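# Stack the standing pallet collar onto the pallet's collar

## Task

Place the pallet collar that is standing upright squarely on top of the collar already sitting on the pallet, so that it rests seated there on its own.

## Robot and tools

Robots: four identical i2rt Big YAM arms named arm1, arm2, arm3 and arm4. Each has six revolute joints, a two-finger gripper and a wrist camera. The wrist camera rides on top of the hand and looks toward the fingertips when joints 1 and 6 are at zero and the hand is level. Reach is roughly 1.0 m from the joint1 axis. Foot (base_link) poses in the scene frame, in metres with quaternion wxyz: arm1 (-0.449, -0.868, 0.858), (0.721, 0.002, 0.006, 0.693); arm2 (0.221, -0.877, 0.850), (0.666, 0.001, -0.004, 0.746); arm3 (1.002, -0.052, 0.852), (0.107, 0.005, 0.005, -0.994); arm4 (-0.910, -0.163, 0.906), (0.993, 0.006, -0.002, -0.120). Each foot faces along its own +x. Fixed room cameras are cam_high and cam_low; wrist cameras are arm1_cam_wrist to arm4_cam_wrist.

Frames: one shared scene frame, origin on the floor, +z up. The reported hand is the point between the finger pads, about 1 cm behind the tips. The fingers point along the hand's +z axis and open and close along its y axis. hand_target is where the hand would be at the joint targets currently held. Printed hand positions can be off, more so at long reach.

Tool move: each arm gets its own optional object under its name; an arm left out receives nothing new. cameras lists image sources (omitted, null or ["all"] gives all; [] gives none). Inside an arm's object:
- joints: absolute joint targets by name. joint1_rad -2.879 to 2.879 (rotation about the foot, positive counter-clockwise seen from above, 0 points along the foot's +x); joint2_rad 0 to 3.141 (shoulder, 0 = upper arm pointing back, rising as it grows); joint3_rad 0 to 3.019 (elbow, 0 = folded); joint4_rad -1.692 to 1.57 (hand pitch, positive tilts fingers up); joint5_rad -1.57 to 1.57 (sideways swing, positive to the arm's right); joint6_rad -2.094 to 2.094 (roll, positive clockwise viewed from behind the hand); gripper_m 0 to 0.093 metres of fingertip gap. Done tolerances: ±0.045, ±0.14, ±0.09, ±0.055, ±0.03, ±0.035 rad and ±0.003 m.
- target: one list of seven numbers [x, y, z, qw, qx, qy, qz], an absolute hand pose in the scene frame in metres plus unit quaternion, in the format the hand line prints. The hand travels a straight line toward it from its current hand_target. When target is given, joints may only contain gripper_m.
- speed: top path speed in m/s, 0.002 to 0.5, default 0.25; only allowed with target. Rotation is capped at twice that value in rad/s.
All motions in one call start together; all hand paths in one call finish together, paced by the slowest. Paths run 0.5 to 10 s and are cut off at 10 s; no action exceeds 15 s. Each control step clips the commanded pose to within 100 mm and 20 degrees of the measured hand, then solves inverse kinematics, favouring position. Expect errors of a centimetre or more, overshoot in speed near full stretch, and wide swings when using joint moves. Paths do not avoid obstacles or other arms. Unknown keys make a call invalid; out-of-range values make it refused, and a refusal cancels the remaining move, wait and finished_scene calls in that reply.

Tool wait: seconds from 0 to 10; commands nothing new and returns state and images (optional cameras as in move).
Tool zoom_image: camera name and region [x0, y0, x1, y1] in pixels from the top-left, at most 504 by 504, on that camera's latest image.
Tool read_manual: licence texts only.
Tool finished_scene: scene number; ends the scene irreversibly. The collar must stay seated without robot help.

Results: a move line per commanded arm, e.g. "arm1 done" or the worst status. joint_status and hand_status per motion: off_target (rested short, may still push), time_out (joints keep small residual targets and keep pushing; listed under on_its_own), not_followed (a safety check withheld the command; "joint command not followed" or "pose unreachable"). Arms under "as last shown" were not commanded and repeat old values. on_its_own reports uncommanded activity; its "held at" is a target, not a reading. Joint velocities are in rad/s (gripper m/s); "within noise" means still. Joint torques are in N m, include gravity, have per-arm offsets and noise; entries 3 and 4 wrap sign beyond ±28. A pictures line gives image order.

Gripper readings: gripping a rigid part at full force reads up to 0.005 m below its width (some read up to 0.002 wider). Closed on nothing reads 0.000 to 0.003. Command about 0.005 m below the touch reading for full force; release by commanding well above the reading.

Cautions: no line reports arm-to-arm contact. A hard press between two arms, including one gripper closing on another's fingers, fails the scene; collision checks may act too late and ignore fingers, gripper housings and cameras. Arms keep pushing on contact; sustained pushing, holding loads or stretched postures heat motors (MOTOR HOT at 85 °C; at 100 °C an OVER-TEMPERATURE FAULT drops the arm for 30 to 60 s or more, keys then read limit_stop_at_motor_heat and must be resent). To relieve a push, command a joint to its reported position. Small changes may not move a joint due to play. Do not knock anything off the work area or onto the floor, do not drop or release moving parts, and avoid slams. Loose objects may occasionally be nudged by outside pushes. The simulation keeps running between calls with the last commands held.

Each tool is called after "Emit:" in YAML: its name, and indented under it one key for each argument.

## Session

Emit:
move:

Emit:
zoom_image:
  camera: "cam_high"
  region: [170, 170, 470, 430]

Scene clock: 0.00 s.
Joint torques (N m): no reading
Motor temperatures (°C): arm1=[30 34 35 29 29 26 28] | arm2=[30 28 29 30 28 26 27] | arm3=[28 38 37 33 28 27 28] | arm4=[33 32 36 28 28 30 30]
Heat: arm1: hottest joint3_rad 35 °C; arm2: hottest joint1_rad 30 °C; arm3: hottest joint2_rad 38 °C; arm4: hottest joint3_rad 36 °C.
Joint velocities: within noise
arm1.joint_positions: joint1_rad=-0.357 joint2_rad=+0.528 joint3_rad=+1.387 joint4_rad=-1.329 joint5_rad=-0.075 joint6_rad=+0.015 gripper_m=+0.09396
arm1.joint_status: not commanded
arm1.hand: x=-0.3788 y=-0.6786 z=+1.4141 quat_wxyz=(-0.410, +0.482, -0.705, -0.320) (m; scene frame)
arm1.hand_target: x=-0.3801 y=-0.6818 z=+1.4260 quat_wxyz=(-0.420, +0.479, -0.698, -0.327) (m; scene frame)
arm1.hand_status: not commanded
arm2.joint_positions: joint1_rad=+0.299 joint2_rad=+0.645 joint3_rad=+1.463 joint4_rad=-1.149 joint5_rad=-0.251 joint6_rad=+0.486 gripper_m=+0.09396
arm2.joint_status: not commanded
arm2.hand: x=+0.0807 y=-0.6700 z=+1.4633 quat_wxyz=(-0.097, +0.604, -0.540, -0.578) (m; scene frame)
arm2.hand_target: x=+0.0823 y=-0.6737 z=+1.4740 quat_wxyz=(-0.101, +0.600, -0.534, -0.587) (m; scene frame)
arm2.hand_status: not commanded
arm3.joint_positions: joint1_rad=-0.006 joint2_rad=+0.627 joint3_rad=+1.332 joint4_rad=-1.302 joint5_rad=+0.199 joint6_rad=-0.395 gripper_m=+0.09396
arm3.joint_status: not commanded
arm3.hand: x=+0.7498 y=-0.0752 z=+1.3683 quat_wxyz=(+0.134, -0.855, -0.220, +0.451) (m; scene frame)
arm3.hand_target: x=+0.7518 y=-0.0748 z=+1.3800 quat_wxyz=(+0.135, -0.849, -0.217, +0.462) (m; scene frame)
arm3.hand_status: not commanded
arm4.joint_positions: joint1_rad=+0.196 joint2_rad=+0.571 joint3_rad=+1.436 joint4_rad=-1.358 joint5_rad=-0.007 joint6_rad=+0.034 gripper_m=+0.09396
arm4.joint_status: not commanded
arm4.hand: x=-0.7094 y=-0.1781 z=+1.4740 quat_wxyz=(-0.516, -0.035, -0.856, -0.006) (m; scene frame)
arm4.hand_target: x=-0.7127 y=-0.1781 z=+1.4874 quat_wxyz=(-0.529, -0.034, -0.848, -0.006) (m; scene frame)
arm4.hand_status: not commanded
pictures: arm1_cam_wrist, arm2_cam_wrist, arm3_cam_wrist, arm4_cam_wrist, cam_high, cam_low
Images, in order (width x height): arm1_cam_wrist 672x504, arm2_cam_wrist 672x504, arm3_cam_wrist 672x504, arm4_cam_wrist 672x504, cam_high 672x504, cam_low 672x504.

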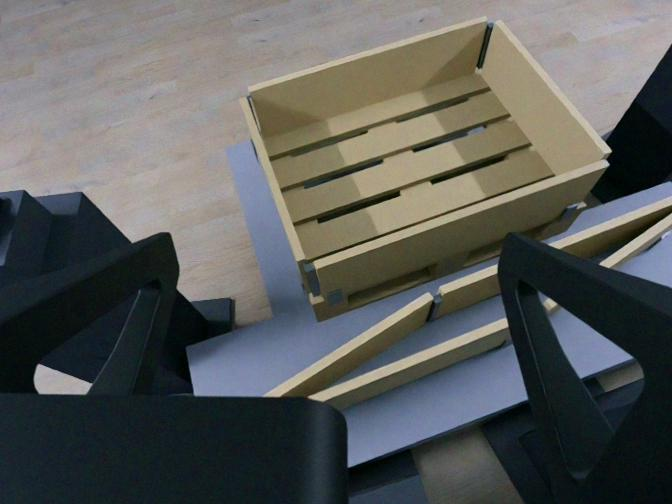

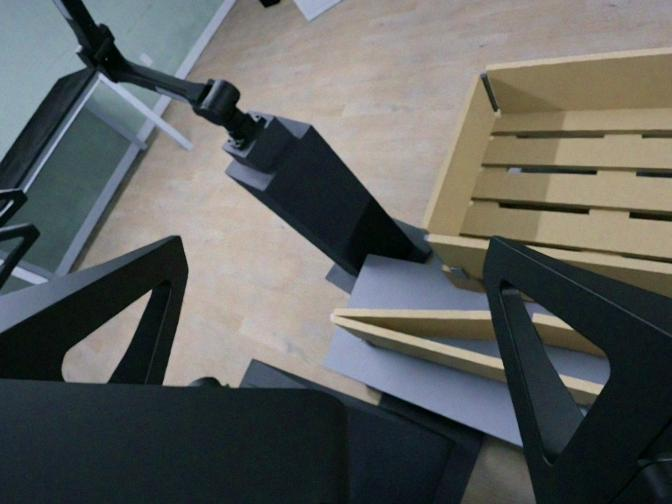

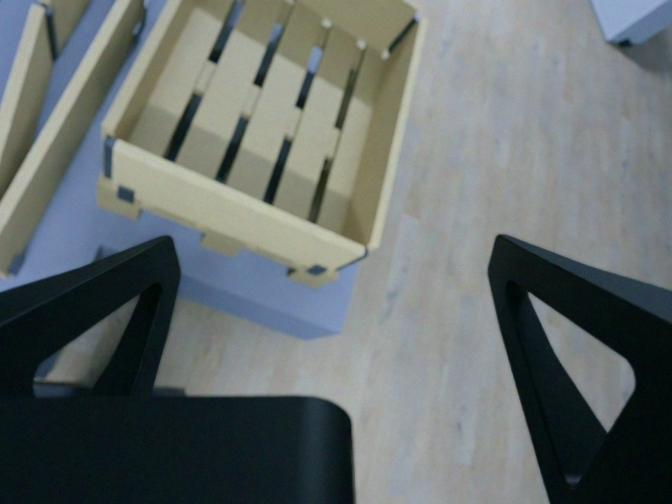

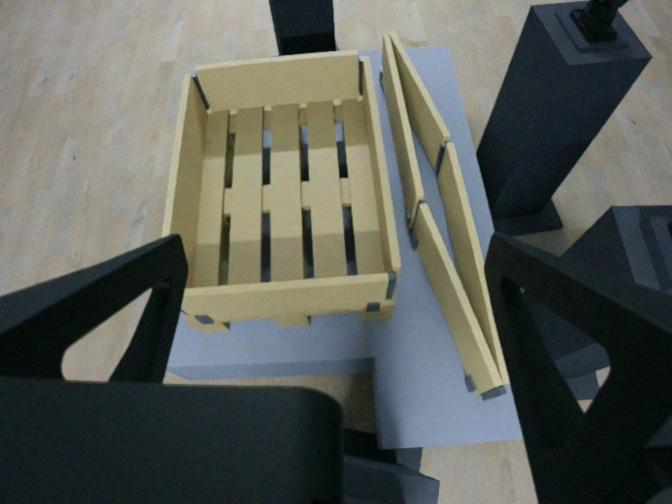

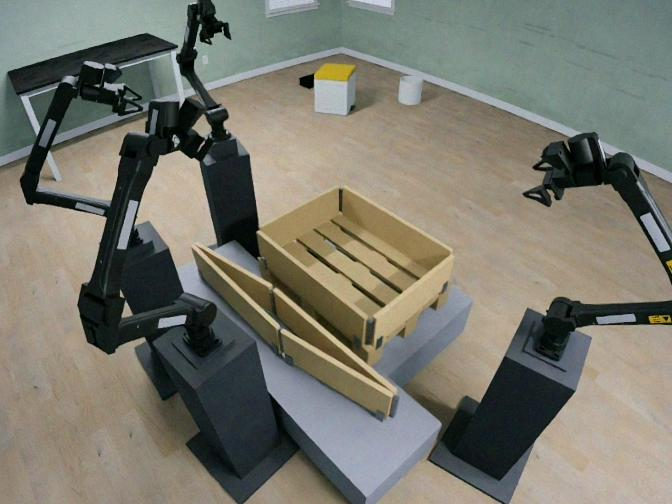

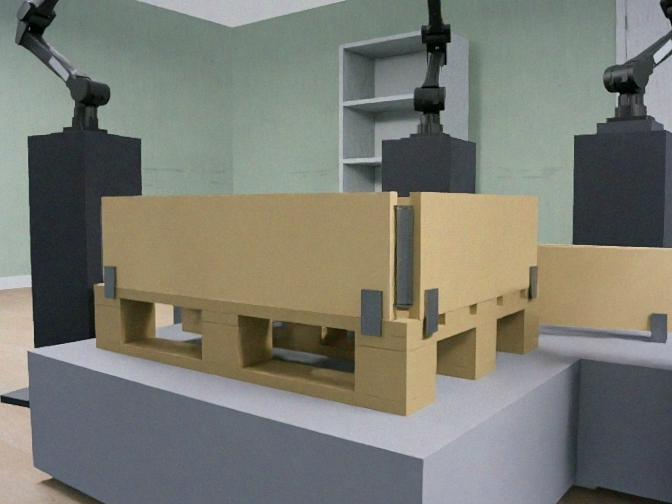

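Scaled by 1.680 (camera's finer frame: 960x720).

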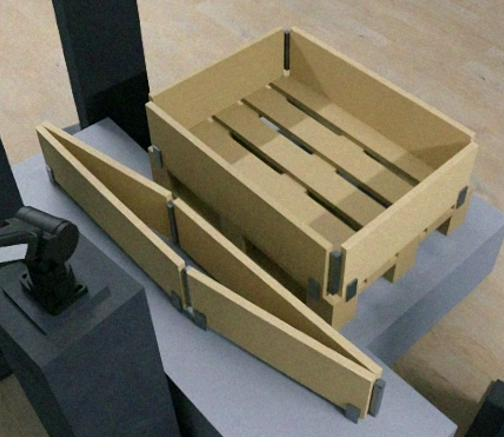

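Emit:
move:
  arm4: {"target":[-0.410,-0.502,0.65,0,-0.1305,0.9914,0],"joints":{"gripper_m":0.055}}
  arm3: {"target":[0.444,-0.468,0.66,0,-0.9914,-0.1305,0],"joints":{"gripper_m":0.055}}
  cameras: ["arm3_cam_wrist","arm4_cam_wrist"]

Scene clock: 9.70 s.
Joint torques (N m): arm1=[0.03 3.6 11.08 1.85 -0.06 0.01] | arm2=[0.38 1.9 10.02 1.72 -0.1 -0.22] | arm3=[2.32 -21.83 10.19 0.02 -0.09 0.11] | arm4=[0.38 -21.13 8.31 0.09 0.05 -0.23]
Motor temperatures (°C): arm1=[30 34 37 29 29 26 28] | arm2=[30 28 30 30 28 26 27] | arm3=[28 38 39 33 28 27 28] | arm4=[33 33 38 28 28 30 29]
Heat: arm1: hottest joint3_rad 37 °C; arm2: hottest joint1_rad 30 °C; arm3: hottest joint3_rad 39 °C; arm4: hottest joint3_rad 38 °C.
move: arm3 off_target; arm4 off_target
Joint velocities: within noise
arm1, arm2: as last shown
arm3.joint_positions: joint1_rad=+0.413 joint2_rad=+2.550 joint3_rad=+1.937 joint4_rad=-0.952 joint5_rad=-0.004 joint6_rad=+0.363 gripper_m=+0.05506
arm3.joint_status: all done
arm3.hand: x=+0.4474 y=-0.4542 z=+0.6623 quat_wxyz=(+0.002, -0.991, -0.132, -0.003)
arm3.hand_target: x=+0.4453 y=-0.4668 z=+0.6616 quat_wxyz=(-0.001, -0.992, -0.129, +0.000)
arm3.hand_status: off_target (0.014 m and 0.5 deg from the pose sent, 0.866 m and 57.7 deg at the start)
arm4.joint_positions: joint1_rad=-0.355 joint2_rad=+2.523 joint3_rad=+1.572 joint4_rad=-0.639 joint5_rad=+0.014 joint6_rad=-0.848 gripper_m=+0.05508
arm4.joint_status: all done
arm4.hand: x=-0.4236 y=-0.4912 z=+0.6435 quat_wxyz=(+0.008, +0.126, -0.992, -0.006)
arm4.hand_target: x=-0.4109 y=-0.5010 z=+0.6518 quat_wxyz=(+0.000, +0.132, -0.991, +0.002)
arm4.hand_status: off_target (0.019 m and 1.3 deg from the pose sent, 0.935 m and 64.8 deg at the start)
Images, in order (width x height): arm3_cam_wrist 672x504, arm4_cam_wrist 672x504.

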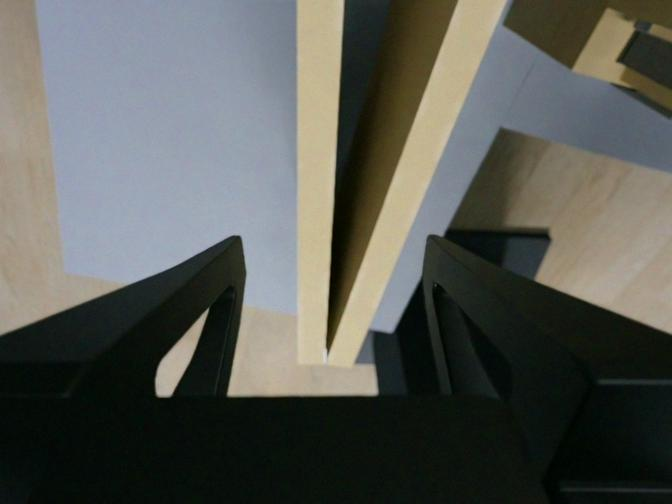

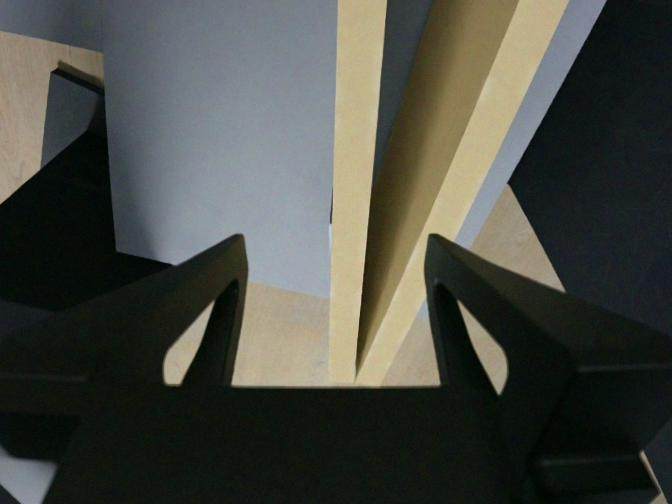

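Emit:
move:
  arm4: {"target":[-0.408,-0.518,0.56,0,-0.122,0.9925,0],"speed":0.12}
  arm3: {"target":[0.444,-0.478,0.57,0,-0.9925,-0.122,0],"speed":0.12}
  cameras: ["arm3_cam_wrist","arm4_cam_wrist"]

Scene clock: 15.53 s.
Joint torques (N m): arm1=[0.03 3.55 11.07 1.87 -0.06 0.01] | arm2=[0.32 1.9 10.02 1.73 -0.1 -0.22] | arm3=[2.2 -22.48 9.84 0.44 0.01 0.11] | arm4=[-0.44 -21.25 7.82 0.84 -0.04 -0.23]
Motor temperatures (°C): arm1=[30 34 38 29 29 26 28] | arm2=[30 28 31 30 28 26 27] | arm3=[28 39 40 33 28 27 28] | arm4=[33 34 38 28 28 30 29]
Heat: arm1: hottest joint3_rad 38 °C; arm2: hottest joint3_rad 31 °C; arm3: hottest joint3_rad 40 °C; arm4: hottest joint3_rad 38 °C.
move: arm3 off_target; arm4 off_target
Joint velocities: within noise
arm1, arm2: as last shown
arm3.joint_positions: joint1_rad=+0.426 joint2_rad=+2.746 joint3_rad=+2.075 joint4_rad=-0.905 joint5_rad=-0.004 joint6_rad=+0.391 gripper_m=+0.05506
arm3.joint_status: not commanded
arm3.hand: x=+0.4475 y=-0.4652 z=+0.5727 quat_wxyz=(+0.004, -0.992, -0.125, -0.008)
arm3.hand_target: x=+0.4443 y=-0.4778 z=+0.5703 quat_wxyz=(+0.000, -0.993, -0.122, +0.000)
arm3.hand_status: off_target (0.014 m and 1.1 deg from the pose sent, 0.095 m and 1.2 deg at the start)
arm4.joint_positions: joint1_rad=-0.369 joint2_rad=+2.738 joint3_rad=+1.743 joint4_rad=-0.616 joint5_rad=+0.014 joint6_rad=-0.851 gripper_m=+0.05508
arm4.joint_status: not commanded
arm4.hand: x=-0.4217 y=-0.5015 z=+0.5558 quat_wxyz=(+0.016, +0.121, -0.992, -0.014)
arm4.hand_target: x=-0.4090 y=-0.5177 z=+0.5606 quat_wxyz=(+0.001, +0.122, -0.993, +0.000)
arm4.hand_status: off_target (0.022 m and 2.4 deg from the pose sent, 0.089 m and 1.3 deg at the start)
Images, in order (width x height): arm3_cam_wrist 672x504, arm4_cam_wrist 672x504.

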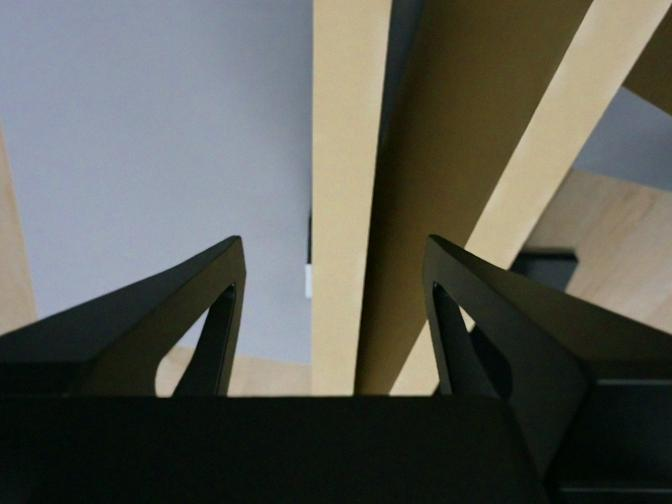

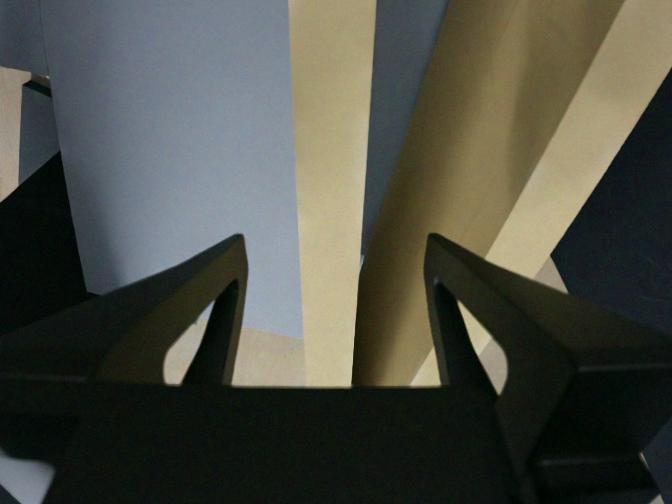

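Emit:
move:
  arm4: {"target":[-0.408,-0.518,0.515,0,-0.122,0.9925,0],"speed":0.1}
  arm3: {"target":[0.444,-0.478,0.511,0,-0.9925,-0.122,0],"speed":0.1}
  cameras: ["arm3_cam_wrist","arm4_cam_wrist"]

Emit:
move:
  arm4: {"joints":{"gripper_m":0.004}}
  arm3: {"joints":{"gripper_m":0.004}}
  cameras: ["arm3_cam_wrist","arm4_cam_wrist"]

Scene clock: 20.60 s.
Joint torques (N m): arm1=[-0.03 3.6 11.08 1.87 -0.06 0] | arm2=[0.32 1.9 10.02 1.72 -0.09 -0.22] | arm3=[2.26 -22.89 9.52 0.38 0.01 0.11] | arm4=[-0.5 -21.54 7.5 0.88 -0.04 -0.23]
Motor temperatures (°C): arm1=[30 34 39 29 29 26 28] | arm2=[30 28 32 30 28 26 27] | arm3=[28 40 41 33 28 27 28] | arm4=[33 35 39 28 28 30 29]
Heat: arm1: hottest joint3_rad 39 °C; arm2: hottest joint3_rad 32 °C; arm3: hottest joint3_rad 41 °C; arm4: hottest joint3_rad 39 °C.
move: arm3 off_target; arm4 off_target
Joint velocities: within noise
arm1, arm2: as last shown
arm3.joint_positions: joint1_rad=+0.426 joint2_rad=+2.884 joint3_rad=+2.186 joint4_rad=-0.879 joint5_rad=-0.004 joint6_rad=+0.391 gripper_m=+0.05506
arm3.joint_status: not commanded
arm3.hand: x=+0.4471 y=-0.4652 z=+0.5125 quat_wxyz=(+0.005, -0.992, -0.125, -0.008)
arm3.hand_target: x=+0.4444 y=-0.4778 z=+0.5114 quat_wxyz=(+0.000, -0.992, -0.122, +0.000)
arm3.hand_status: off_target (0.013 m and 1.2 deg from the pose sent, 0.063 m and 1.1 deg at the start)
arm4.joint_positions: joint1_rad=-0.369 joint2_rad=+2.846 joint3_rad=+1.829 joint4_rad=-0.596 joint5_rad=+0.014 joint6_rad=-0.852 gripper_m=+0.05508
arm4.joint_status: not commanded
arm4.hand: x=-0.4219 y=-0.5006 z=+0.5103 quat_wxyz=(+0.017, +0.122, -0.992, -0.015)
arm4.hand_target: x=-0.4086 y=-0.5177 z=+0.5158 quat_wxyz=(+0.000, +0.122, -0.993, +0.000)
arm4.hand_status: off_target (0.023 m and 2.5 deg from the pose sent, 0.046 m and 2.4 deg at the start)
Images, in order (width x height): arm3_cam_wrist 672x504, arm4_cam_wrist 672x504.

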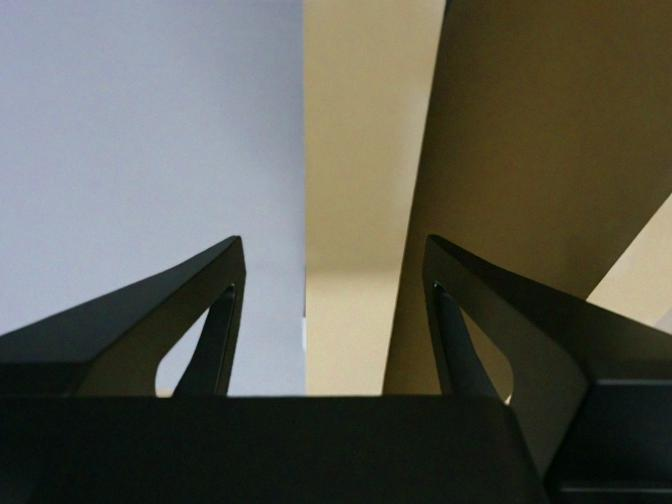

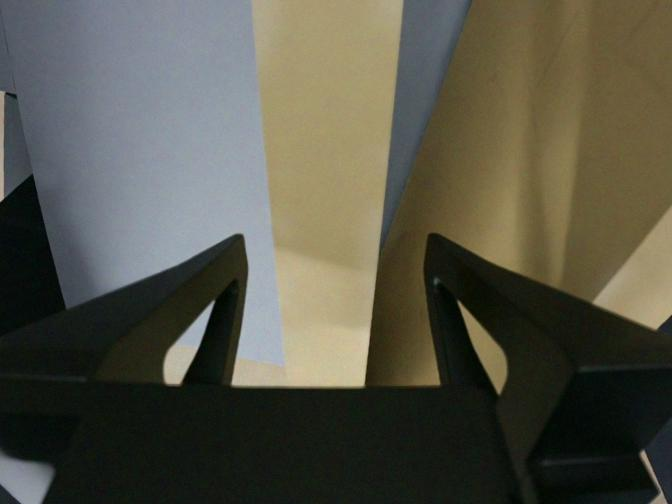

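Scene clock: 21.30 s.
Joint torques (N m): arm1=[0.03 3.6 11.07 1.87 -0.06 0.01] | arm2=[0.38 1.9 10 1.72 -0.1 -0.22] | arm3=[2.32 -22.77 9.54 0.39 0.05 0.01] | arm4=[-0.26 -21.48 7.51 0.76 -0.07 -0.26]
Motor temperatures (°C): arm1=[30 34 39 29 29 26 28] | arm2=[30 28 32 30 28 26 27] | arm3=[28 40 41 33 28 27 28] | arm4=[33 35 39 28 28 30 29]
Heat: arm1: hottest joint3_rad 39 °C; arm2: hottest joint3_rad 32 °C; arm3: hottest joint3_rad 41 °C; arm4: hottest joint3_rad 39 °C.
move: arm3 off_target; arm4 off_target
Joint velocities: within noise
arm1, arm2: as last shown
arm3.joint_positions: joint1_rad=+0.426 joint2_rad=+2.884 joint3_rad=+2.186 joint4_rad=-0.879 joint5_rad=-0.001 joint6_rad=+0.409 gripper_m=+0.02084
arm3.joint_status: gripper_m off_target (ended at +0.02087, target +0.00400)
arm3.hand: x=+0.4468 y=-0.4647 z=+0.5125 quat_wxyz=(+0.006, -0.993, -0.116, -0.008)
arm3.hand_target: x=+0.4439 y=-0.4772 z=+0.5114 quat_wxyz=(+0.002, -0.993, -0.118, +0.001)
arm3.hand_status: not commanded
arm4.joint_positions: joint1_rad=-0.372 joint2_rad=+2.846 joint3_rad=+1.830 joint4_rad=-0.591 joint5_rad=+0.013 joint6_rad=-0.848 gripper_m=+0.01887
arm4.joint_status: gripper_m off_target (ended at +0.01890, target +0.00400)
arm4.hand: x=-0.4213 y=-0.5029 z=+0.5104 quat_wxyz=(+0.014, +0.118, -0.993, -0.013)
arm4.hand_target: x=-0.4082 y=-0.5174 z=+0.5158 quat_wxyz=(-0.001, +0.122, -0.993, -0.001)
arm4.hand_status: not commanded
Images, in order (width x height): arm3_cam_wrist 672x504, arm4_cam_wrist 672x504.

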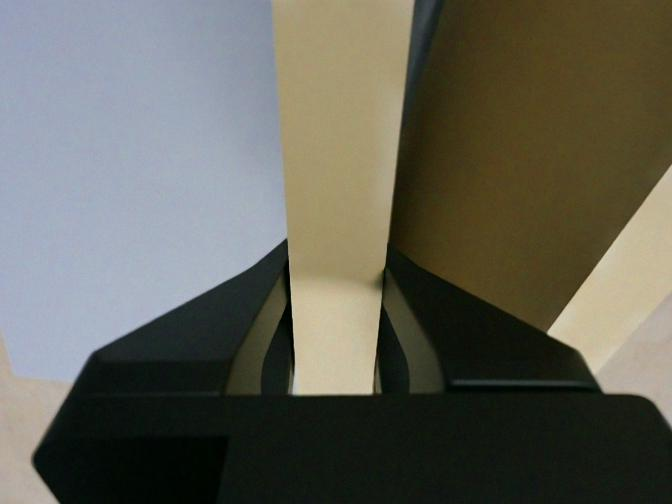

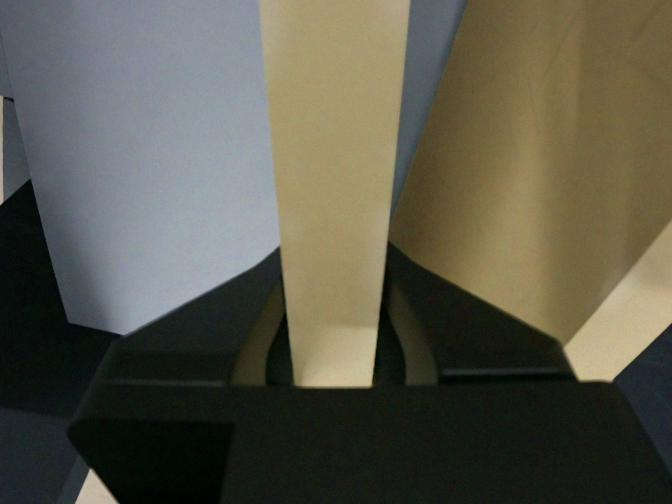

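Emit:
move:
  arm4: {"joints":{"joint1_rad":-0.40,"joint2_rad":2.40,"joint3_rad":1.53,"joint4_rad":-0.72,"joint5_rad":0.016,"joint6_rad":-0.86}}
  arm3: {"joints":{"joint1_rad":0.455,"joint2_rad":2.48,"joint3_rad":1.945,"joint4_rad":-1.05,"joint5_rad":0,"joint6_rad":0.40}}
  cameras: ["cam_high"]

Emit:
move:
  arm4: {"joints":{"joint1_rad":-0.395,"joint2_rad":2.0,"joint3_rad":1.586,"joint4_rad":-1.18,"joint5_rad":0.03,"joint6_rad":-0.86}}
  arm3: {"joints":{"joint1_rad":0.455,"joint2_rad":2.20,"joint3_rad":2.226,"joint4_rad":-1.6,"joint5_rad":-0.01,"joint6_rad":0.40}}
  cameras: ["cam_low","cam_high"]

Scene clock: 28.33 s.
Joint torques (N m): arm1=[0.03 3.6 11.08 1.85 -0.06 0.01] | arm2=[0.38 1.96 10.02 1.73 -0.1 -0.22] | arm3=[6.24 -35.55 7.19 -3.04 -0.98 0.23] | arm4=[-4.07 -32.32 2.62 -3.03 1.13 -0.4]
Motor temperatures (°C): arm1=[30 34 40 29 29 26 28] | arm2=[30 28 32 30 28 26 27] | arm3=[28 43 41 33 28 27 29] | arm4=[33 37 39 28 29 30 30]
Heat: arm1: hottest joint3_rad 40 °C; arm2: hottest joint3_rad 32 °C; arm3: hottest joint2_rad 43 °C; arm4: hottest joint3_rad 39 °C.
move: arm3 time_out; arm4 time_out
Joint velocities: within noise
arm1, arm2: as last shown
arm3.joint_positions: joint1_rad=+0.393 joint2_rad=+2.621 joint3_rad=+1.939 joint4_rad=-0.943 joint5_rad=+0.032 joint6_rad=+0.363 gripper_m=+0.02082
arm3.joint_status: joint1_rad time_out (moved -0.034 of +0.029); joint2_rad time_out (moved -0.262 of -0.404); joint4_rad time_out (moved -0.064 of -0.171); joint5_rad time_out (moved +0.032 of +0.001); joint6_rad time_out (moved -0.046 of -0.009); the others done
arm3.on_its_own: joint1_rad reads +0.393 and still pushes toward +0.455 since a time_out; joint2_rad reads +2.621 and still pushes toward +2.480 since a time_out; joint4_rad reads -0.943 and still pushes toward -1.050 since a time_out; joint5_rad reads +0.032 and still pushes toward +0.000 since a time_out; joint6_rad reads +0.363 and still pushes toward +0.400 since a time_out
arm3.hand: x=+0.4532 y=-0.4256 z=+0.6164 quat_wxyz=(+0.032, -0.992, -0.122, -0.022)
arm3.hand_target: x=+0.4609 y=-0.4786 z=+0.7114 quat_wxyz=(+0.007, -0.990, -0.139, -0.003)
arm3.hand_status: not commanded
arm4.joint_positions: joint1_rad=-0.350 joint2_rad=+2.555 joint3_rad=+1.556 joint4_rad=-0.608 joint5_rad=-0.024 joint6_rad=-0.831 gripper_m=+0.01892
arm4.joint_status: joint1_rad time_out (moved +0.022 of -0.028); joint2_rad time_out (moved -0.292 of -0.446); joint4_rad time_out (moved -0.017 of -0.129); joint5_rad time_out (moved -0.037 of +0.003); the others done
arm4.on_its_own: joint1_rad reads -0.350 and still pushes toward -0.400 since a time_out; joint2_rad reads +2.555 and still pushes toward +2.400 since a time_out; joint4_rad reads -0.608 and still pushes toward -0.720 since a time_out; joint5_rad reads -0.024 and still pushes toward +0.016 since a time_out
arm4.hand: x=-0.4300 y=-0.4751 z=+0.6224 quat_wxyz=(+0.002, +0.120, -0.992, -0.026)
arm4.hand_target: x=-0.4346 y=-0.5153 z=+0.7035 quat_wxyz=(+0.000, +0.110, -0.994, -0.005)
arm4.hand_status: not commanded
Images, in order (width x height): cam_high 672x504.

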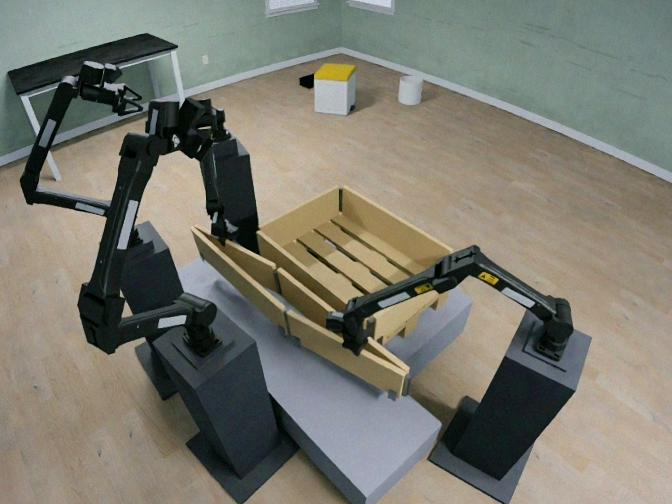

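not run: a stop came earlier in this reply.

Emit:
move:
  arm4: {"joints":{"joint1_rad":-0.395,"joint2_rad":2.17,"joint3_rad":1.52,"joint4_rad":-0.95,"joint5_rad":0.03,"joint6_rad":-0.86}}
  arm3: {"joints":{"joint1_rad":0.455,"joint2_rad":2.30,"joint3_rad":2.03,"joint4_rad":-1.31,"joint5_rad":-0.01,"joint6_rad":0.40}}
  cameras: []

Emit:
move:
  arm4: {"joints":{"joint1_rad":-0.395,"joint2_rad":2.0,"joint3_rad":1.586,"joint4_rad":-1.18,"joint5_rad":0.03,"joint6_rad":-0.86}}
  arm3: {"joints":{"joint1_rad":0.455,"joint2_rad":2.20,"joint3_rad":2.226,"joint4_rad":-1.6,"joint5_rad":-0.01,"joint6_rad":0.40}}
  cameras: ["cam_low","cam_high"]

Scene clock: 34.77 s.
Joint torques (N m): arm1=[0.03 3.55 11.08 1.87 -0.06 0.01] | arm2=[0.32 1.96 10.02 1.73 -0.09 -0.22] | arm3=[5.54 -35.55 12.49 -3.4 -1.12 0.19] | arm4=[-3.55 -31.74 6.79 -3.47 1.21 -0.36]
Motor temperatures (°C): arm1=[30 34 41 29 29 26 28] | arm2=[30 28 33 30 28 26 27] | arm3=[28 47 41 33 29 27 29] | arm4=[33 39 39 28 29 30 30]
Heat: arm1: hottest joint3_rad 41 °C; arm2: hottest joint3_rad 33 °C; arm3: hottest joint2_rad 47 °C; arm4: hottest joint2_rad 39 °C.
move: arm3 time_out; arm4 time_out
Joint velocities: within noise
arm1, arm2: as last shown
arm3.joint_positions: joint1_rad=+0.401 joint2_rad=+2.443 joint3_rad=+1.970 joint4_rad=-1.209 joint5_rad=+0.019 joint6_rad=+0.375 gripper_m=+0.02081
arm3.joint_status: joint1_rad time_out (moved +0.009 of +0.062); joint2_rad time_out (moved -0.179 of -0.321); joint4_rad time_out (moved -0.265 of -0.367); the others done
arm3.on_its_own: joint1_rad reads +0.401 and still pushes toward +0.455 since a time_out; joint2_rad reads +2.443 and still pushes toward +2.300 since a time_out; joint4_rad reads -1.209 and still pushes toward -1.310 since a time_out
arm3.hand: x=+0.4556 y=-0.4339 z=+0.7465 quat_wxyz=(+0.040, -0.991, -0.120, -0.049)
arm3.hand_target: x=+0.4612 y=-0.4821 z=+0.8622 quat_wxyz=(+0.003, -0.991, -0.134, -0.011)
arm3.hand_status: not commanded
arm4.joint_positions: joint1_rad=-0.350 joint2_rad=+2.321 joint3_rad=+1.514 joint4_rad=-0.840 joint5_rad=-0.003 joint6_rad=-0.834 gripper_m=+0.01892
arm4.joint_status: joint1_rad time_out (moved +0.000 of -0.045); joint2_rad time_out (moved -0.234 of -0.385); joint4_rad time_out (moved -0.232 of -0.342); joint5_rad time_out (moved +0.021 of +0.054); the others done
arm4.on_its_own: joint1_rad reads -0.350 and still pushes toward -0.395 since a time_out; joint2_rad reads +2.321 and still pushes toward +2.170 since a time_out; joint4_rad reads -0.840 and still pushes toward -0.950 since a time_out; joint5_rad reads -0.003 and still pushes toward +0.030 since a time_out
arm4.hand: x=-0.4311 y=-0.4809 z=+0.7455 quat_wxyz=(+0.024, +0.122, -0.992, -0.032)
arm4.hand_target: x=-0.4392 y=-0.5158 z=+0.8328 quat_wxyz=(+0.017, +0.112, -0.994, -0.005)
arm4.hand_status: not commanded

not run: a stop came earlier in this reply.

Emit:
move:
  arm4: {"joints":{"joint1_rad":-0.395,"joint2_rad":1.98,"joint3_rad":1.586,"joint4_rad":-1.18,"joint5_rad":0.03,"joint6_rad":-0.86}}
  arm3: {"joints":{"joint1_rad":0.455,"joint2_rad":2.17,"joint3_rad":2.21,"joint4_rad":-1.6,"joint5_rad":-0.01,"joint6_rad":0.40}}
  cameras: ["cam_low"]

Emit:
wait:
  seconds: 0.1
  cameras: []

Emit:
zoom_image:
  camera: "cam_low"
  region: [90, 10, 590, 430]

Scene clock: 40.77 s.
Joint torques (N m): arm1=[0.03 3.6 11.07 1.87 -0.06 0.01] | arm2=[0.32 1.9 10.02 1.73 -0.09 -0.22] | arm3=[5.3 -38.53 16.18 -3.77 -1.02 0.12] | arm4=[-3.6 -32.62 12.31 -3.88 0.97 -0.37]
Motor temperatures (°C): arm1=[30 34 41 29 29 26 28] | arm2=[30 28 33 30 28 26 27] | arm3=[28 50 43 33 29 27 29] | arm4=[33 41 40 29 30 30 31]
Heat: arm1: hottest joint3_rad 41 °C; arm2: hottest joint3_rad 33 °C; arm3: hottest joint2_rad 50 °C; arm4: hottest joint2_rad 41 °C.
move: arm3 time_out; arm4 time_out
Joint velocities: within noise
arm1, arm2: as last shown
arm3.joint_positions: joint1_rad=+0.403 joint2_rad=+2.345 joint3_rad=+2.113 joint4_rad=-1.492 joint5_rad=+0.018 joint6_rad=+0.383 gripper_m=+0.02081
arm3.joint_status: joint1_rad time_out (moved +0.002 of +0.054); joint2_rad time_out (moved -0.098 of -0.273); joint3_rad time_out (moved +0.144 of +0.240); joint4_rad time_out (moved -0.284 of -0.391); the others done
arm3.on_its_own: joint1_rad reads +0.403 and still pushes toward +0.455 since a time_out; joint2_rad reads +2.345 and still pushes toward +2.170 since a time_out; joint3_rad reads +2.113 and still pushes toward +2.210 since a time_out; joint4_rad reads -1.492 and still pushes toward -1.600 since a time_out
arm3.hand: x=+0.4546 y=-0.4371 z=+0.8659 quat_wxyz=(+0.049, -0.990, -0.117, -0.068)
arm3.hand_target: x=+0.4719 y=-0.4741 z=+1.0169 quat_wxyz=(-0.002, -0.991, -0.134, -0.003)
arm3.hand_status: not commanded
arm4.joint_positions: joint1_rad=-0.350 joint2_rad=+2.150 joint3_rad=+1.530 joint4_rad=-1.062 joint5_rad=+0.005 joint6_rad=-0.834 gripper_m=+0.01891
arm4.joint_status: joint2_rad time_out (moved -0.171 of -0.341); joint4_rad time_out (moved -0.222 of -0.340); the others done
arm4.on_its_own: joint1_rad reads -0.350 and still pushes toward -0.395 since a time_out; joint2_rad reads +2.150 and still pushes toward +1.980 since a time_out; joint4_rad reads -1.062 and still pushes toward -1.180 since a time_out
arm4.hand: x=-0.4370 y=-0.4802 z=+0.8495 quat_wxyz=(+0.040, +0.122, -0.991, -0.040)
arm4.hand_target: x=-0.4412 y=-0.5164 z=+0.9637 quat_wxyz=(+0.008, +0.113, -0.994, +0.005)
arm4.hand_status: not commanded
Images, in order (width x height): cam_low 672x504.

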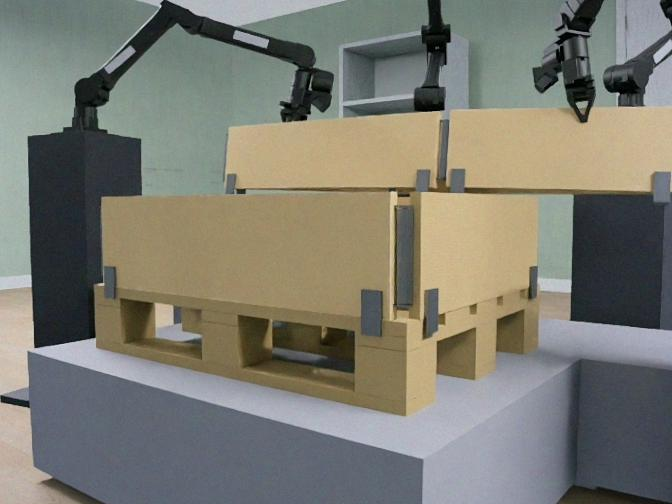

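not run: a stop came earlier in this reply.

Scaled by 1.008 (camera's finer frame: 960x720).

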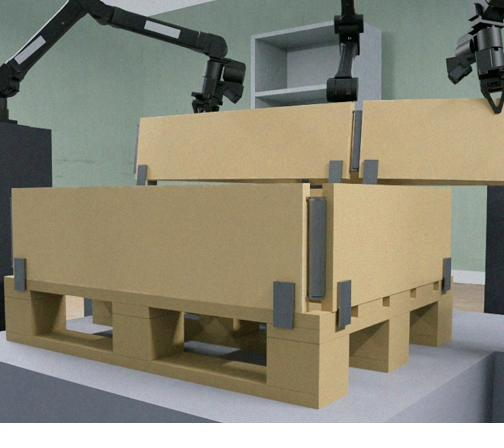

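Emit:
move:
  arm4: {"joints":{"joint1_rad":-0.25,"joint2_rad":1.89,"joint3_rad":1.46,"joint4_rad":-1.196,"joint5_rad":0.02,"joint6_rad":-1.06}}
  arm3: {"joints":{"joint1_rad":0.29,"joint2_rad":2.09,"joint3_rad":2.07,"joint4_rad":-1.59,"joint5_rad":-0.01,"joint6_rad":-0.06}}
  cameras: ["cam_low"]

Emit:
move:
  arm4: {"joints":{"joint1_rad":-0.12,"joint2_rad":1.847,"joint3_rad":1.385,"joint4_rad":-1.19,"joint5_rad":0.02,"joint6_rad":-1.28}}
  arm3: {"joints":{"joint1_rad":0.14,"joint2_rad":2.0,"joint3_rad":1.91,"joint4_rad":-1.57,"joint5_rad":-0.01,"joint6_rad":-0.58}}
  cameras: ["cam_low"]

Scene clock: 58.20 s.
Joint torques (N m): arm1=[0.03 3.6 11.08 1.85 -0.06 0] | arm2=[0.38 1.9 10.02 1.72 -0.1 -0.23] | arm3=[3.84 -40.59 13.98 -3.32 -1.47 -0.18] | arm4=[-1.38 -32.38 11.22 -3.99 0.31 -0.67]
Motor temperatures (°C): arm1=[30 34 43 29 29 26 28] | arm2=[30 28 34 30 28 26 27] | arm3=[28 60 47 34 30 27 30] | arm4=[33 44 44 29 30 30 31]
Heat: arm1: hottest joint3_rad 43 °C; arm2: hottest joint3_rad 34 °C; arm3: hottest joint2_rad 60 °C; arm4: hottest joint2_rad 44 °C.
move: arm3 time_out; arm4 time_out
Joint velocities: within noise
arm1.joint_positions: joint1_rad=-0.357 joint2_rad=+0.528 joint3_rad=+1.387 joint4_rad=-1.329 joint5_rad=-0.075 joint6_rad=+0.015 gripper_m=+0.09396
arm1.joint_status: not commanded
arm1.hand: x=-0.3788 y=-0.6786 z=+1.4141 quat_wxyz=(-0.410, +0.482, -0.705, -0.320)
arm1.hand_target: x=-0.3801 y=-0.6818 z=+1.4260 quat_wxyz=(-0.420, +0.479, -0.698, -0.327)
arm1.hand_status: not commanded
arm2.joint_positions: joint1_rad=+0.299 joint2_rad=+0.645 joint3_rad=+1.463 joint4_rad=-1.149 joint5_rad=-0.251 joint6_rad=+0.486 gripper_m=+0.09396
arm2.joint_status: not commanded
arm2.hand: x=+0.0807 y=-0.6700 z=+1.4633 quat_wxyz=(-0.097, +0.604, -0.540, -0.578)
arm2.hand_target: x=+0.0823 y=-0.6737 z=+1.4740 quat_wxyz=(-0.101, +0.600, -0.534, -0.587)
arm2.hand_status: not commanded
arm3.joint_positions: joint1_rad=+0.258 joint2_rad=+2.299 joint3_rad=+1.996 joint4_rad=-1.497 joint5_rad=+0.029 joint6_rad=-0.040 gripper_m=+0.02118
arm3.joint_status: joint2_rad time_out (moved -0.046 of -0.255); joint4_rad time_out (moved -0.005 of -0.098); joint5_rad time_out (moved +0.011 of -0.028); the others done
arm3.on_its_own: joint2_rad reads +2.299 and still pushes toward +2.090 since a time_out; joint4_rad reads -1.497 and still pushes toward -1.590 since a time_out; joint5_rad reads +0.029 and still pushes toward -0.010 since a time_out
arm3.hand: x=+0.4360 y=-0.3359 z=+0.8585 quat_wxyz=(+0.042, -0.960, -0.253, -0.114)
arm3.hand_target: x=+0.4404 y=-0.3649 z=+1.0157 quat_wxyz=(+0.004, -0.961, -0.274, -0.026)
arm3.hand_status: not commanded
arm4.joint_positions: joint1_rad=-0.230 joint2_rad=+2.072 joint3_rad=+1.411 joint4_rad=-1.077 joint5_rad=+0.011 joint6_rad=-1.001 gripper_m=+0.01936
arm4.joint_status: joint2_rad time_out (moved -0.078 of -0.260); joint4_rad time_out (moved -0.015 of -0.134); joint6_rad time_out (moved -0.167 of -0.226); the others done
arm4.on_its_own: joint2_rad reads +2.072 and still pushes toward +1.890 since a time_out; joint4_rad reads -1.077 and still pushes toward -1.196 since a time_out; joint6_rad reads -1.001 and still pushes toward -1.060 since a time_out
arm4.hand: x=-0.4435 y=-0.4017 z=+0.8593 quat_wxyz=(+0.061, +0.263, -0.961, -0.057)
arm4.hand_target: x=-0.4369 y=-0.4208 z=+0.9702 quat_wxyz=(+0.022, +0.281, -0.959, -0.017)
arm4.hand_status: not commanded
Images, in order (width x height): cam_low 672x504.

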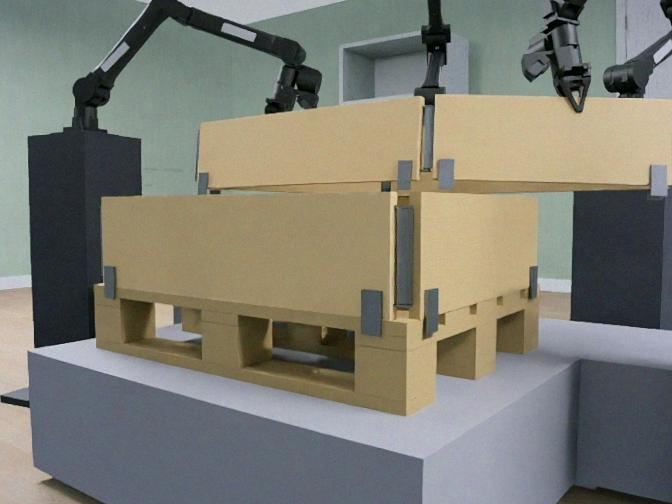

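not run: a stop came earlier in this reply.

Emit:
move:
  arm4: {"joints":{"joint1_rad":-0.12,"joint2_rad":1.825,"joint3_rad":1.385,"joint4_rad":-1.21,"joint5_rad":0.02,"joint6_rad":-1.28}}
  arm3: {"joints":{"joint1_rad":0.14,"joint2_rad":1.98,"joint3_rad":1.91,"joint4_rad":-1.58,"joint5_rad":-0.01,"joint6_rad":-0.58}}
  cameras: ["cam_low"]

Scene clock: 63.43 s.
Joint torques (N m): arm1=[-0.03 3.55 11.06 1.87 -0.06 0.01] | arm2=[0.32 1.96 10.02 1.73 -0.1 -0.22] | arm3=[4.07 -36.31 12.21 -3.51 -1.65 -0.53] | arm4=[-1.26 -30.04 10.15 -4.38 0.15 -0.86]
Motor temperatures (°C): arm1=[30 34 43 29 29 26 28] | arm2=[30 28 35 30 28 26 27] | arm3=[28 63 48 34 31 27 30] | arm4=[33 44 45 29 30 30 31]
Heat: arm1: hottest joint3_rad 43 °C; arm2: hottest joint3_rad 35 °C; arm3: hottest joint2_rad 63 °C; arm4: hottest joint3_rad 45 °C.
move: arm3 time_out; arm4 time_out
Joint velocities: within noise
arm1, arm2: as last shown
arm3.joint_positions: joint1_rad=+0.108 joint2_rad=+2.158 joint3_rad=+1.859 joint4_rad=-1.482 joint5_rad=+0.032 joint6_rad=-0.533 gripper_m=+0.02199
arm3.joint_status: joint2_rad time_out (moved -0.141 of -0.319); joint4_rad time_out (moved +0.015 of -0.083); joint5_rad time_out (moved +0.003 of -0.039); joint6_rad time_out (moved -0.492 of -0.540); the others done
arm3.on_its_own: joint2_rad reads +2.158 and still pushes toward +1.980 since a time_out; joint4_rad reads -1.482 and still pushes toward -1.580 since a time_out; joint5_rad reads +0.032 and still pushes toward -0.010 since a time_out; joint6_rad reads -0.533 and still pushes toward -0.580 since a time_out
arm3.hand: x=+0.4290 y=-0.2382 z=+0.9004 quat_wxyz=(+0.008, -0.904, -0.414, -0.112)
arm3.hand_target: x=+0.4420 y=-0.2625 z=+1.0239 quat_wxyz=(-0.007, -0.892, -0.450, -0.045)
arm3.hand_status: not commanded
arm4.joint_positions: joint1_rad=-0.101 joint2_rad=+1.988 joint3_rad=+1.352 joint4_rad=-1.076 joint5_rad=+0.016 joint6_rad=-1.204 gripper_m=+0.02035
arm4.joint_status: joint2_rad time_out (moved -0.084 of -0.247); joint4_rad time_out (moved +0.002 of -0.133); joint6_rad time_out (moved -0.202 of -0.279); the others done
arm4.on_its_own: joint2_rad reads +1.988 and still pushes toward +1.825 since a time_out; joint4_rad reads -1.076 and still pushes toward -1.210 since a time_out; joint6_rad reads -1.204 and still pushes toward -1.280 since a time_out
arm4.hand: x=-0.4303 y=-0.3363 z=+0.8861 quat_wxyz=(+0.051, +0.418, -0.906, -0.048)
arm4.hand_target: x=-0.4353 y=-0.3471 z=+0.9791 quat_wxyz=(+0.029, +0.444, -0.895, -0.025)
arm4.hand_status: not commanded
Images, in order (width x height): cam_low 672x504.

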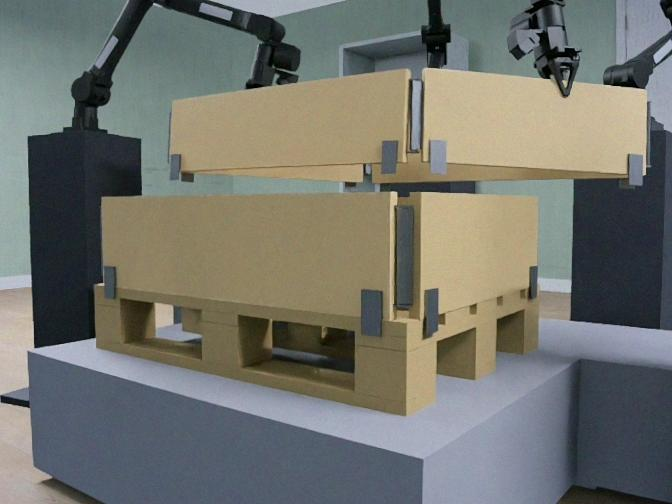

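Emit:
move:
  arm4: {"joints":{"joint1_rad":0.10,"joint2_rad":1.81,"joint3_rad":1.337,"joint4_rad":-1.18,"joint5_rad":0.01,"joint6_rad":-1.52}}
  arm3: {"joints":{"joint1_rad":-0.12,"joint2_rad":1.965,"joint3_rad":1.85,"joint4_rad":-1.55,"joint5_rad":0.0,"joint6_rad":-1.28}}
  cameras: []

Scene clock: 69.30 s.
Joint torques (N m): arm1=[-0.03 3.55 11.08 1.88 -0.07 0.01] | arm2=[0.32 1.96 10.02 1.73 -0.09 -0.22] | arm3=[2.32 -36.01 10.65 -4.14 -0.67 -0.82] | arm4=[0.44 -30.15 8.13 -3.96 0.09 -0.88]
Motor temperatures (°C): arm1=[30 34 43 29 29 26 28] | arm2=[30 28 35 30 28 26 27] | arm3=[28 64 49 34 31 27 30] | arm4=[33 44 44 29 29 30 31]
Heat: arm1: hottest joint3_rad 43 °C; arm2: hottest joint3_rad 35 °C; arm3: hottest joint2_rad 64 °C; arm4: hottest joint2_rad 44 °C.
move: arm3 time_out; arm4 time_out
Joint velocities: within noise
arm1, arm2: as last shown
arm3.joint_positions: joint1_rad=-0.134 joint2_rad=+2.143 joint3_rad=+1.817 joint4_rad=-1.433 joint5_rad=+0.013 joint6_rad=-1.206 gripper_m=+0.02432
arm3.joint_status: joint2_rad time_out (moved -0.014 of -0.193); joint4_rad time_out (moved +0.049 of -0.068); joint6_rad time_out (moved -0.673 of -0.747); the others done
arm3.on_its_own: joint2_rad reads +2.143 and still pushes toward +1.965 since a time_out; joint4_rad reads -1.433 and still pushes toward -1.550 since a time_out; joint6_rad reads -1.206 and still pushes toward -1.280 since a time_out
arm3.hand: x=+0.4037 y=-0.0980 z=+0.8942 quat_wxyz=(-0.043, -0.796, -0.597, -0.089)
arm3.hand_target: x=+0.4170 y=-0.1091 z=+1.0113 quat_wxyz=(-0.025, -0.772, -0.633, -0.045)
arm3.hand_status: not commanded
arm4.joint_positions: joint1_rad=+0.101 joint2_rad=+1.976 joint3_rad=+1.327 joint4_rad=-1.062 joint5_rad=+0.006 joint6_rad=-1.441 gripper_m=+0.02130
arm4.joint_status: joint2_rad time_out (moved -0.012 of -0.178); joint4_rad time_out (moved +0.014 of -0.104); joint6_rad time_out (moved -0.238 of -0.316); the others done
arm4.on_its_own: joint2_rad reads +1.976 and still pushes toward +1.810 since a time_out; joint4_rad reads -1.062 and still pushes toward -1.180 since a time_out; joint6_rad reads -1.441 and still pushes toward -1.520 since a time_out
arm4.hand: x=-0.4116 y=-0.2338 z=+0.8860 quat_wxyz=(+0.046, +0.605, -0.793, -0.051)
arm4.hand_target: x=-0.4185 y=-0.2352 z=+0.9721 quat_wxyz=(+0.026, +0.637, -0.770, -0.030)
arm4.hand_status: not commanded


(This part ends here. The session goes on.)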